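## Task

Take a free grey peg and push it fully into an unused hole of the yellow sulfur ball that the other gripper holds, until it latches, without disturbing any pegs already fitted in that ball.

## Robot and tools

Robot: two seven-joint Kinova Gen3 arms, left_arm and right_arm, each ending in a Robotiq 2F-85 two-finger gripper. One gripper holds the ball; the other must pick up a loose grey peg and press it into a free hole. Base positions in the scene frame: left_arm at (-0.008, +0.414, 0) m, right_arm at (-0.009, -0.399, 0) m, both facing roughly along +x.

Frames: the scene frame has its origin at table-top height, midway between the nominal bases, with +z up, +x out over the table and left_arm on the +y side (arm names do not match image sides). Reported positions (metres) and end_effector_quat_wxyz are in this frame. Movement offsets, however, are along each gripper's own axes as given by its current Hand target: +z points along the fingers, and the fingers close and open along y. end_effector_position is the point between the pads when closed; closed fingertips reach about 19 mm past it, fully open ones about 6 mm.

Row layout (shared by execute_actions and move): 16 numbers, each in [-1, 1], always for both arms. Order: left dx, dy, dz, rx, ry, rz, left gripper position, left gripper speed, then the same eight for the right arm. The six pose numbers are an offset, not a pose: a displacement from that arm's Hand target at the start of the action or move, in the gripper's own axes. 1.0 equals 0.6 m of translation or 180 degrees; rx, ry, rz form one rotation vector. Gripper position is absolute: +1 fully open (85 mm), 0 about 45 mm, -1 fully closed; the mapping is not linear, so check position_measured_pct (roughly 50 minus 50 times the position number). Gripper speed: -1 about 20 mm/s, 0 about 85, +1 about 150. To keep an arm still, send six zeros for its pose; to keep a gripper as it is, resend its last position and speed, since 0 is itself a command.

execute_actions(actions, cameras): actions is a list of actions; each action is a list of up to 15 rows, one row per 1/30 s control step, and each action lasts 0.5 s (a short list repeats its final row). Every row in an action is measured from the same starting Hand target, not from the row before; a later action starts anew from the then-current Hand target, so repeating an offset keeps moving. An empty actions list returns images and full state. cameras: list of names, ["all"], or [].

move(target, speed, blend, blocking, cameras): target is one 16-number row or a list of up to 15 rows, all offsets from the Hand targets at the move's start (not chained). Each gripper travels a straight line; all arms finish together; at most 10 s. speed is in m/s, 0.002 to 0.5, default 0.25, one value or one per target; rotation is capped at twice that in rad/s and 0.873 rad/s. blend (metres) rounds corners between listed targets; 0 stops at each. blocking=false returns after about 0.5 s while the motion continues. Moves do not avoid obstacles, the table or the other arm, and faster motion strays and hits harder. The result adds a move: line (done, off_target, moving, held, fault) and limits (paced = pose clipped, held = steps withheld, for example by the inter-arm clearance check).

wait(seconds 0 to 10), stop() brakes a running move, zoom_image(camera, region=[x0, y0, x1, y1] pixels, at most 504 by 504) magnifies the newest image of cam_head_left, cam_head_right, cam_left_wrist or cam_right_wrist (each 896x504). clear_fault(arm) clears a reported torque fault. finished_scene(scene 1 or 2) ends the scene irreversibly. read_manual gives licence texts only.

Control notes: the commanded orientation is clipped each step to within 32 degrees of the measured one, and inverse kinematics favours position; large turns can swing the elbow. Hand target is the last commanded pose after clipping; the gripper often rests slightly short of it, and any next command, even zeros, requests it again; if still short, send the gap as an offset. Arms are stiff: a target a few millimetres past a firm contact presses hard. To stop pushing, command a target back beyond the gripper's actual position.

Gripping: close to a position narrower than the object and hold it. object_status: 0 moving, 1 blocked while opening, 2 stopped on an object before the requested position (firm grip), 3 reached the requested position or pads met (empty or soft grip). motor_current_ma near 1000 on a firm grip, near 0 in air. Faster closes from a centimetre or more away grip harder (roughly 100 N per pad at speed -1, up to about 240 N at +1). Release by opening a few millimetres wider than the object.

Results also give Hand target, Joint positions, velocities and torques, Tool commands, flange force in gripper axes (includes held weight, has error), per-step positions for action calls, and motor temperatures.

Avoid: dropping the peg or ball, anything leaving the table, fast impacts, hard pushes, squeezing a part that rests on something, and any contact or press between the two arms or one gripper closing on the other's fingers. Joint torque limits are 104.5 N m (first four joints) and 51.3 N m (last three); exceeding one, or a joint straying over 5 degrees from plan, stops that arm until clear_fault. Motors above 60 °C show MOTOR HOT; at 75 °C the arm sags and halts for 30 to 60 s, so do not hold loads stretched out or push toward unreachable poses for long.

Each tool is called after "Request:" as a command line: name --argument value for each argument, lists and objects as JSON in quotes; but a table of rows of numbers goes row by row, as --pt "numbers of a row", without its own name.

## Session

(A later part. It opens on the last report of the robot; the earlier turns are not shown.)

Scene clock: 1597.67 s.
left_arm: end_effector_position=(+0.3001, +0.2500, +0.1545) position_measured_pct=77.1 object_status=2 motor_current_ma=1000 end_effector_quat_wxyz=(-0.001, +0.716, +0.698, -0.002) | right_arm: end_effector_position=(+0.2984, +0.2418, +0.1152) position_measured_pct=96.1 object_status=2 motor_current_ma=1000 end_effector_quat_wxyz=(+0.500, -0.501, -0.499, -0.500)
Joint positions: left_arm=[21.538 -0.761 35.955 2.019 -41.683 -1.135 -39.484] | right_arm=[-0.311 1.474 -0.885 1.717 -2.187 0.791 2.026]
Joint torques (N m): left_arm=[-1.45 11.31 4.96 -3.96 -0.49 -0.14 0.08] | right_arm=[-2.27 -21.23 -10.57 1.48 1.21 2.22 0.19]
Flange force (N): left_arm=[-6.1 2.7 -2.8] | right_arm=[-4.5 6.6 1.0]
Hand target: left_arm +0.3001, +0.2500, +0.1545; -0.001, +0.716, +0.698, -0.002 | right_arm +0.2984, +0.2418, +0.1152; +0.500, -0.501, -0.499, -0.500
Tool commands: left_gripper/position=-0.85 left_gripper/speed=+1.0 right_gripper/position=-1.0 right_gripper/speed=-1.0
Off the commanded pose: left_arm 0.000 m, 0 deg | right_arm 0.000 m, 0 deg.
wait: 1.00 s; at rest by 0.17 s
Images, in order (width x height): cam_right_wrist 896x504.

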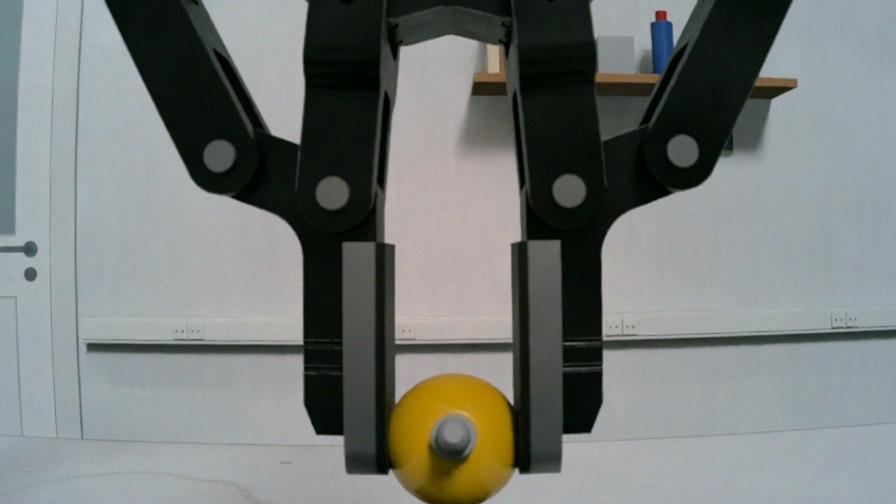

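Request:
move --target '[0,0,0,0,0,0,-0.85,1,-0.0012,0,0,0,0,0,-1,-1]' --speed 0.01

Request:
move --target '[0,0,0,0,0,0,-0.85,1,-0.0008,0,0,0,0,0,-1,-1]' --speed 0.01

Request:
move --target '[0,0,0,0,0,0,-0.85,1,-0.0006,0,0,0,0,0,-1,-1]' --speed 0.01 --cameras '["cam_right_wrist"]'

Scene clock: 1608.13 s.
left_arm: end_effector_position=(+0.3001, +0.2500, +0.1545) position_measured_pct=77.1 object_status=2 motor_current_ma=1000 end_effector_quat_wxyz=(-0.001, +0.716, +0.698, -0.002) | right_arm: end_effector_position=(+0.2984, +0.2419, +0.1146) position_measured_pct=96.1 object_status=2 motor_current_ma=1000 end_effector_quat_wxyz=(+0.500, -0.501, -0.499, -0.500)
Joint positions: left_arm=[21.538 -0.761 35.955 2.019 -41.683 -1.135 -39.484] | right_arm=[-0.311 1.476 -0.885 1.716 -2.186 0.791 2.026]
Joint torques (N m): left_arm=[-1.2 12.6 6.49 -5.03 -0.22 -0.01 0.1] | right_arm=[-1.95 -18.15 -7.29 1.58 0.35 0.43 0.2]
Flange force (N): left_arm=[-5.7 3.5 3.8] | right_arm=[1.9 6.0 0.3]
Hand target: left_arm +0.3001, +0.2500, +0.1545; -0.001, +0.716, +0.698, -0.002 | right_arm +0.2984, +0.2419, +0.1145; +0.500, -0.501, -0.499, -0.500
Off the commanded pose: left_arm 0.000 m, 0 deg | right_arm 0.000 m, 0 deg.
move: done

Scene clock: 1608.83 s.
left_arm: end_effector_position=(+0.3001, +0.2500, +0.1545) position_measured_pct=77.1 object_status=2 motor_current_ma=1000 end_effector_quat_wxyz=(-0.001, +0.716, +0.698, -0.002) | right_arm: end_effector_position=(+0.2984, +0.2418, +0.1140) position_measured_pct=96.1 object_status=2 motor_current_ma=1000 end_effector_quat_wxyz=(+0.500, -0.501, -0.499, -0.500)
Joint positions: left_arm=[21.538 -0.761 35.955 2.019 -41.683 -1.135 -39.484] | right_arm=[-0.311 1.477 -0.884 1.715 -2.185 0.791 2.026]
Joint torques (N m): left_arm=[-1.38 12.42 5.98 -4.57 -0.25 -0.28 0.13] | right_arm=[-1.59 -18.63 -7.74 1.51 0.44 0.83 0.16]
Flange force (N): left_arm=[-6.2 3.7 2.5] | right_arm=[0.9 5.8 1.1]
Hand target: left_arm +0.3001, +0.2500, +0.1545; -0.001, +0.716, +0.698, -0.002 | right_arm +0.2984, +0.2419, +0.1140; +0.500, -0.501, -0.499, -0.500
Off the commanded pose: left_arm 0.000 m, 0 deg | right_arm 0.000 m, 0 deg.
move: done

Scene clock: 1609.53 s.
left_arm: end_effector_position=(+0.3001, +0.2500, +0.1545) position_measured_pct=77.1 object_status=2 motor_current_ma=1000 end_effector_quat_wxyz=(-0.001, +0.716, +0.698, -0.002) | right_arm: end_effector_position=(+0.2984, +0.2418, +0.1136) position_measured_pct=96.1 object_status=2 motor_current_ma=1000 end_effector_quat_wxyz=(+0.500, -0.501, -0.499, -0.500)
Joint positions: left_arm=[21.538 -0.761 35.955 2.019 -41.683 -1.135 -39.484] | right_arm=[-0.311 1.478 -0.884 1.715 -2.184 0.792 2.026]
Joint torques (N m): left_arm=[-1.49 11.75 5.25 -3.96 -0.36 -0.38 0.09] | right_arm=[-1.66 -20.18 -9.3 1.41 0.82 1.67 0.17]
Flange force (N): left_arm=[-6.6 3.4 -0.7] | right_arm=[-2.3 6.0 1.5]
Hand target: left_arm +0.3001, +0.2500, +0.1545; -0.001, +0.716, +0.698, -0.002 | right_arm +0.2984, +0.2418, +0.1137; +0.500, -0.501, -0.499, -0.500
Off the commanded pose: left_arm 0.000 m, 0 deg | right_arm 0.000 m, 0 deg.
move: done
Images, in order (width x height): cam_right_wrist 896x504.

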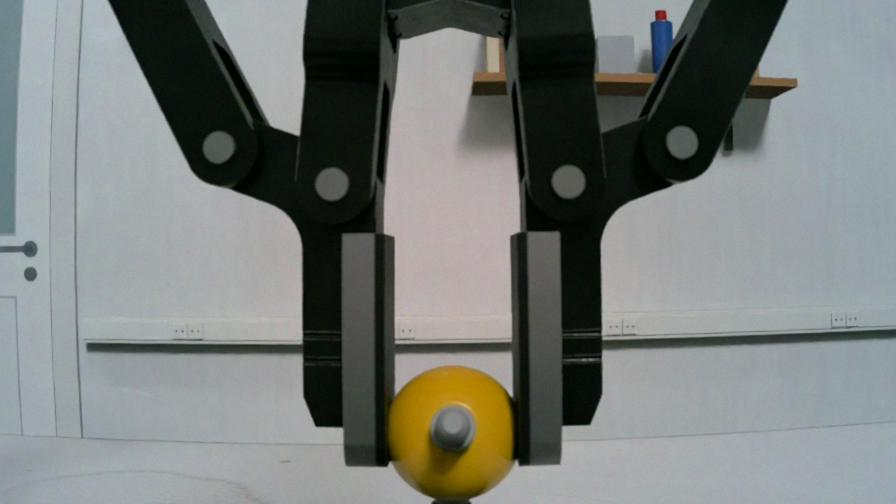

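Request:
move --target '[0,0,0,0,0,0,-0.85,1,0.0095,0,0,0,0,0,-1,-1]' --speed 0.015

Request:
move --target '[0,0,0,0,0,0,-0.85,1,-0.0065,0,0,0,0,0,-1,-1]' --speed 0.015

Scene clock: 1636.40 s.
left_arm: end_effector_position=(+0.3002, +0.2499, +0.1546) position_measured_pct=77.1 object_status=2 motor_current_ma=1000 end_effector_quat_wxyz=(+0.000, +0.716, +0.698, -0.001) | right_arm: end_effector_position=(+0.2984, +0.2418, +0.1192) position_measured_pct=96.1 object_status=2 motor_current_ma=1000 end_effector_quat_wxyz=(+0.500, -0.501, -0.499, -0.500)
Joint positions: left_arm=[21.538 -0.76 35.955 2.019 -41.683 -1.135 -39.484] | right_arm=[-0.31 1.466 -0.888 1.722 -2.193 0.789 2.027]
Joint torques (N m): left_arm=[-2.54 5.25 -1.97 0.6 -1.78 -0.33 0.15] | right_arm=[-4.38 -35.93 -26.3 0.97 5.11 10.46 0.27]
Flange force (N): left_arm=[-7.4 -1.2 -33.9] | right_arm=[-35.2 11.0 3.0]
Hand target: left_arm +0.3001, +0.2500, +0.1545; -0.001, +0.716, +0.698, -0.002 | right_arm +0.2984, +0.2419, +0.1194; +0.500, -0.501, -0.499, -0.500
Off the commanded pose: left_arm 0.000 m, 0 deg | right_arm 0.000 m, 0 deg.
move: done

Scene clock: 1637.10 s.
left_arm: end_effector_position=(+0.3001, +0.2500, +0.1545) position_measured_pct=77.1 object_status=2 motor_current_ma=1000 end_effector_quat_wxyz=(-0.001, +0.716, +0.698, -0.002) | right_arm: end_effector_position=(+0.2984, +0.2419, +0.1156) position_measured_pct=96.1 object_status=2 motor_current_ma=1000 end_effector_quat_wxyz=(+0.500, -0.501, -0.499, -0.500)
Joint positions: left_arm=[21.538 -0.761 35.954 2.019 -41.683 -1.135 -39.484] | right_arm=[-0.311 1.474 -0.886 1.717 -2.187 0.791 2.027]
Joint torques (N m): left_arm=[-1.32 10.84 4.62 -3.47 -0.33 -0.14 0.12] | right_arm=[-2 -22.33 -11.54 1.03 1.26 2.82 0.2]
Flange force (N): left_arm=[-5.8 3.2 -4.7] | right_arm=[-6.6 6.3 0.8]
Hand target: left_arm +0.3001, +0.2500, +0.1545; -0.001, +0.716, +0.698, -0.002 | right_arm +0.2984, +0.2418, +0.1155; +0.500, -0.501, -0.499, -0.500
Off the commanded pose: left_arm 0.000 m, 0 deg | right_arm 0.000 m, 0 deg.
move: done

Request:
move --pt "0 0 0 0 0 0 -0.85 1 0 0 0 0 0 0 -0.5 -0.7" --pt "0 0 0 0 0 0 -0.85 1 0 0 -0.2 0 0 0 -0.5 -0.7" --speed 0.1

Scene clock: 1667.97 s.
left_arm: end_effector_position=(+0.3001, +0.2500, +0.1545) position_measured_pct=77.1 object_status=2 motor_current_ma=1000 end_effector_quat_wxyz=(-0.001, +0.716, +0.698, -0.002) | right_arm: end_effector_position=(+0.2982, +0.1219, +0.1155) position_measured_pct=74.9 object_status=3 motor_current_ma=0 end_effector_quat_wxyz=(+0.500, -0.501, -0.499, -0.500)
Joint positions: left_arm=[21.538 -0.761 35.955 2.019 -41.683 -1.135 -39.484] | right_arm=[-0.067 1.447 -0.814 1.976 -2.045 0.869 2.055]
Joint torques (N m): left_arm=[-1.42 11.31 4.93 -3.46 -0.21 -0.37 0.14] | right_arm=[-1.26 -18.36 -9.48 2.87 1.02 2.25 0.18]
Flange force (N): left_arm=[-6.5 4.0 -2.6] | right_arm=[-4.9 5.9 -0.1]
Hand target: left_arm +0.3001, +0.2500, +0.1545; -0.001, +0.716, +0.698, -0.002 | right_arm +0.2982, +0.1218, +0.1155; +0.500, -0.501, -0.499, -0.500
Off the commanded pose: left_arm 0.000 m, 0 deg | right_arm 0.000 m, 0 deg.
move: done

Request:
move --pt "0 0 0.175 0 0 0 -0.85 1 0 0 0 0 0 0 -0.5 -0.7" --pt "0 0 0.190 0 0 0 -0.85 1 0 0 0 0 0 0 -0.5 -0.7" --pt "0 0 0.1985 0 0 0 -0.85 1 0 0 0 0 0 0 -0.5 -0.7" --speed '[0.1,0.03,0.006]'

Request:
move --target '[0,0,0.0017,0,0,0,-0.85,1,0,0,0,0,0,0,-0.5,-0.7]' --speed 0.004

Scene clock: 1677.23 s.
left_arm: end_effector_position=(+0.2998, +0.2497, +0.0356) position_measured_pct=77.1 object_status=2 motor_current_ma=1000 end_effector_quat_wxyz=(+0.000, +0.716, +0.698, -0.001) | right_arm: end_effector_position=(+0.2982, +0.1219, +0.1155) position_measured_pct=74.9 object_status=3 motor_current_ma=0 end_effector_quat_wxyz=(+0.500, -0.501, -0.499, -0.500)
Joint positions: left_arm=[21.7 -0.941 35.672 2.149 -42.018 -0.9 -39.238] | right_arm=[-0.067 1.447 -0.814 1.976 -2.045 0.869 2.055]
Joint torques (N m): left_arm=[-1.91 -0.89 -7.04 0.42 -2.48 0.45 0.1] | right_arm=[-1.39 -18.33 -9.51 2.75 1 2.25 0.15]
Flange force (N): left_arm=[-3.6 -4.8 -65.3] | right_arm=[-4.6 5.6 -0.7]
Hand target: left_arm +0.2998, +0.2498, +0.0354; +0.000, +0.716, +0.698, -0.002 | right_arm +0.2982, +0.1219, +0.1155; +0.500, -0.501, -0.499, -0.500
Off the commanded pose: left_arm 0.000 m, 0 deg | right_arm 0.000 m, 0 deg.
move: done

Scene clock: 1677.93 s.
left_arm: end_effector_position=(+0.2998, +0.2498, +0.0345) position_measured_pct=77.1 object_status=2 motor_current_ma=1000 end_effector_quat_wxyz=(+0.000, +0.716, +0.698, -0.001) | right_arm: end_effector_position=(+0.2982, +0.1219, +0.1155) position_measured_pct=74.9 object_status=3 motor_current_ma=0 end_effector_quat_wxyz=(+0.500, -0.501, -0.499, -0.500)
Joint positions: left_arm=[21.701 -0.943 35.669 2.15 -42.022 -0.898 -39.236] | right_arm=[-0.067 1.447 -0.814 1.976 -2.045 0.869 2.055]
Joint torques (N m): left_arm=[-2.08 -10.35 -14.31 4.97 -1.98 0.04 0.14] | right_arm=[-1.36 -18.33 -9.47 2.78 1.04 2.27 0.18]
Flange force (N): left_arm=[-5.4 -2.3 -100.2] | right_arm=[-4.6 5.7 -0.5]
Hand target: left_arm +0.2998, +0.2498, +0.0344; +0.000, +0.716, +0.698, -0.002 | right_arm +0.2982, +0.1219, +0.1155; +0.500, -0.501, -0.499, -0.500
Off the commanded pose: left_arm 0.000 m, 0 deg | right_arm 0.000 m, 0 deg.
move: done

Request:
move --target '[0,0,0.0012,0,0,0,-0.85,1,0,0,0,0,0,0,-0.5,-0.7]' --speed 0.004

Request:
move --pt "0 0 -0.0055 0 0 0 -0.85 1 0 0 0 0 0 0 -0.5 -0.7" --pt "0 0 -0.2 0 0 0 -0.85 1 0 0 0 0 0 0 -0.5 -0.7" --speed '[0.01,0.1]' --cameras '["cam_right_wrist"]'

Scene clock: 1683.80 s.
left_arm: end_effector_position=(+0.2997, +0.2498, +0.0337) position_measured_pct=77.1 object_status=2 motor_current_ma=1000 end_effector_quat_wxyz=(-0.001, +0.716, +0.698, -0.002) | right_arm: end_effector_position=(+0.2982, +0.1219, +0.1155) position_measured_pct=74.9 object_status=3 motor_current_ma=0 end_effector_quat_wxyz=(+0.500, -0.501, -0.499, -0.500)
Joint positions: left_arm=[21.702 -0.945 35.668 2.15 -42.024 -0.897 -39.234] | right_arm=[-0.067 1.447 -0.814 1.976 -2.045 0.869 2.055]
Joint torques (N m): left_arm=[-2.89 -9.42 -14.79 6.98 -1.04 -1.52 0.09] | right_arm=[-1.38 -18.34 -9.47 2.81 1.01 2.27 0.18]
Flange force (N): left_arm=[-9.7 0.8 -94.1] | right_arm=[-4.7 5.9 -0.5]
Hand target: left_arm +0.2997, +0.2498, +0.0337; -0.001, +0.716, +0.698, -0.002 | right_arm +0.2982, +0.1219, +0.1155; +0.500, -0.501, -0.499, -0.500
Off the commanded pose: left_arm 0.000 m, 0 deg | right_arm 0.000 m, 0 deg.
move: done

Scene clock: 1685.90 s.
left_arm: end_effector_position=(+0.3001, +0.2500, +0.1537) position_measured_pct=77.1 object_status=2 motor_current_ma=1000 end_effector_quat_wxyz=(-0.001, +0.716, +0.698, -0.002) | right_arm: end_effector_position=(+0.2982, +0.1219, +0.1155) position_measured_pct=74.9 object_status=3 motor_current_ma=0 end_effector_quat_wxyz=(+0.500, -0.501, -0.499, -0.500)
Joint positions: left_arm=[21.54 -0.758 35.948 2.02 -41.682 -1.129 -39.486] | right_arm=[-0.067 1.447 -0.814 1.976 -2.045 0.869 2.055]
Joint torques (N m): left_arm=[-1.43 11.28 4.92 -3.45 -0.22 -0.38 0.12] | right_arm=[-1.35 -18.31 -9.52 2.76 1.03 2.24 0.16]
Flange force (N): left_arm=[-6.6 3.9 -2.6] | right_arm=[-4.6 5.6 -0.6]
Hand target: left_arm +0.3001, +0.2500, +0.1537; -0.001, +0.716, +0.698, -0.002 | right_arm +0.2982, +0.1219, +0.1155; +0.500, -0.501, -0.499, -0.500
Off the commanded pose: left_arm 0.000 m, 0 deg | right_arm 0.000 m, 0 deg.
move: done
Images, in order (width x height): cam_right_wrist 896x504.

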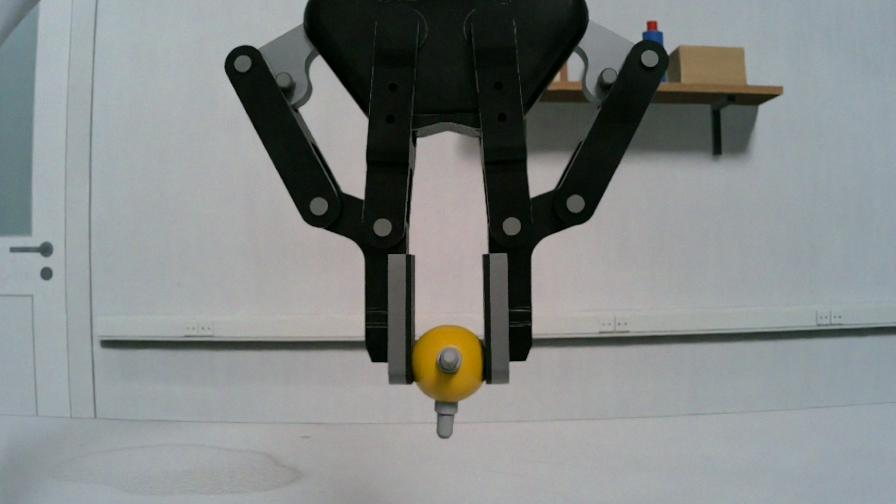

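Request:
zoom_image --camera "cam_right_wrist" --region '[390, 310, 510, 450]'

Scaled by 3.600 from the camera's 896x504 image, which has a finer 1280x720 frame.

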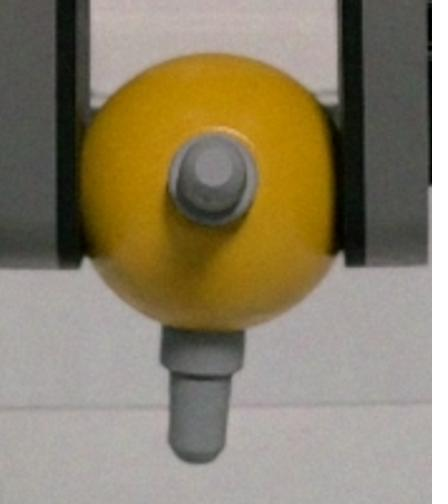

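Request:
finished_scene --scene 1

The scene is finished: the task was done.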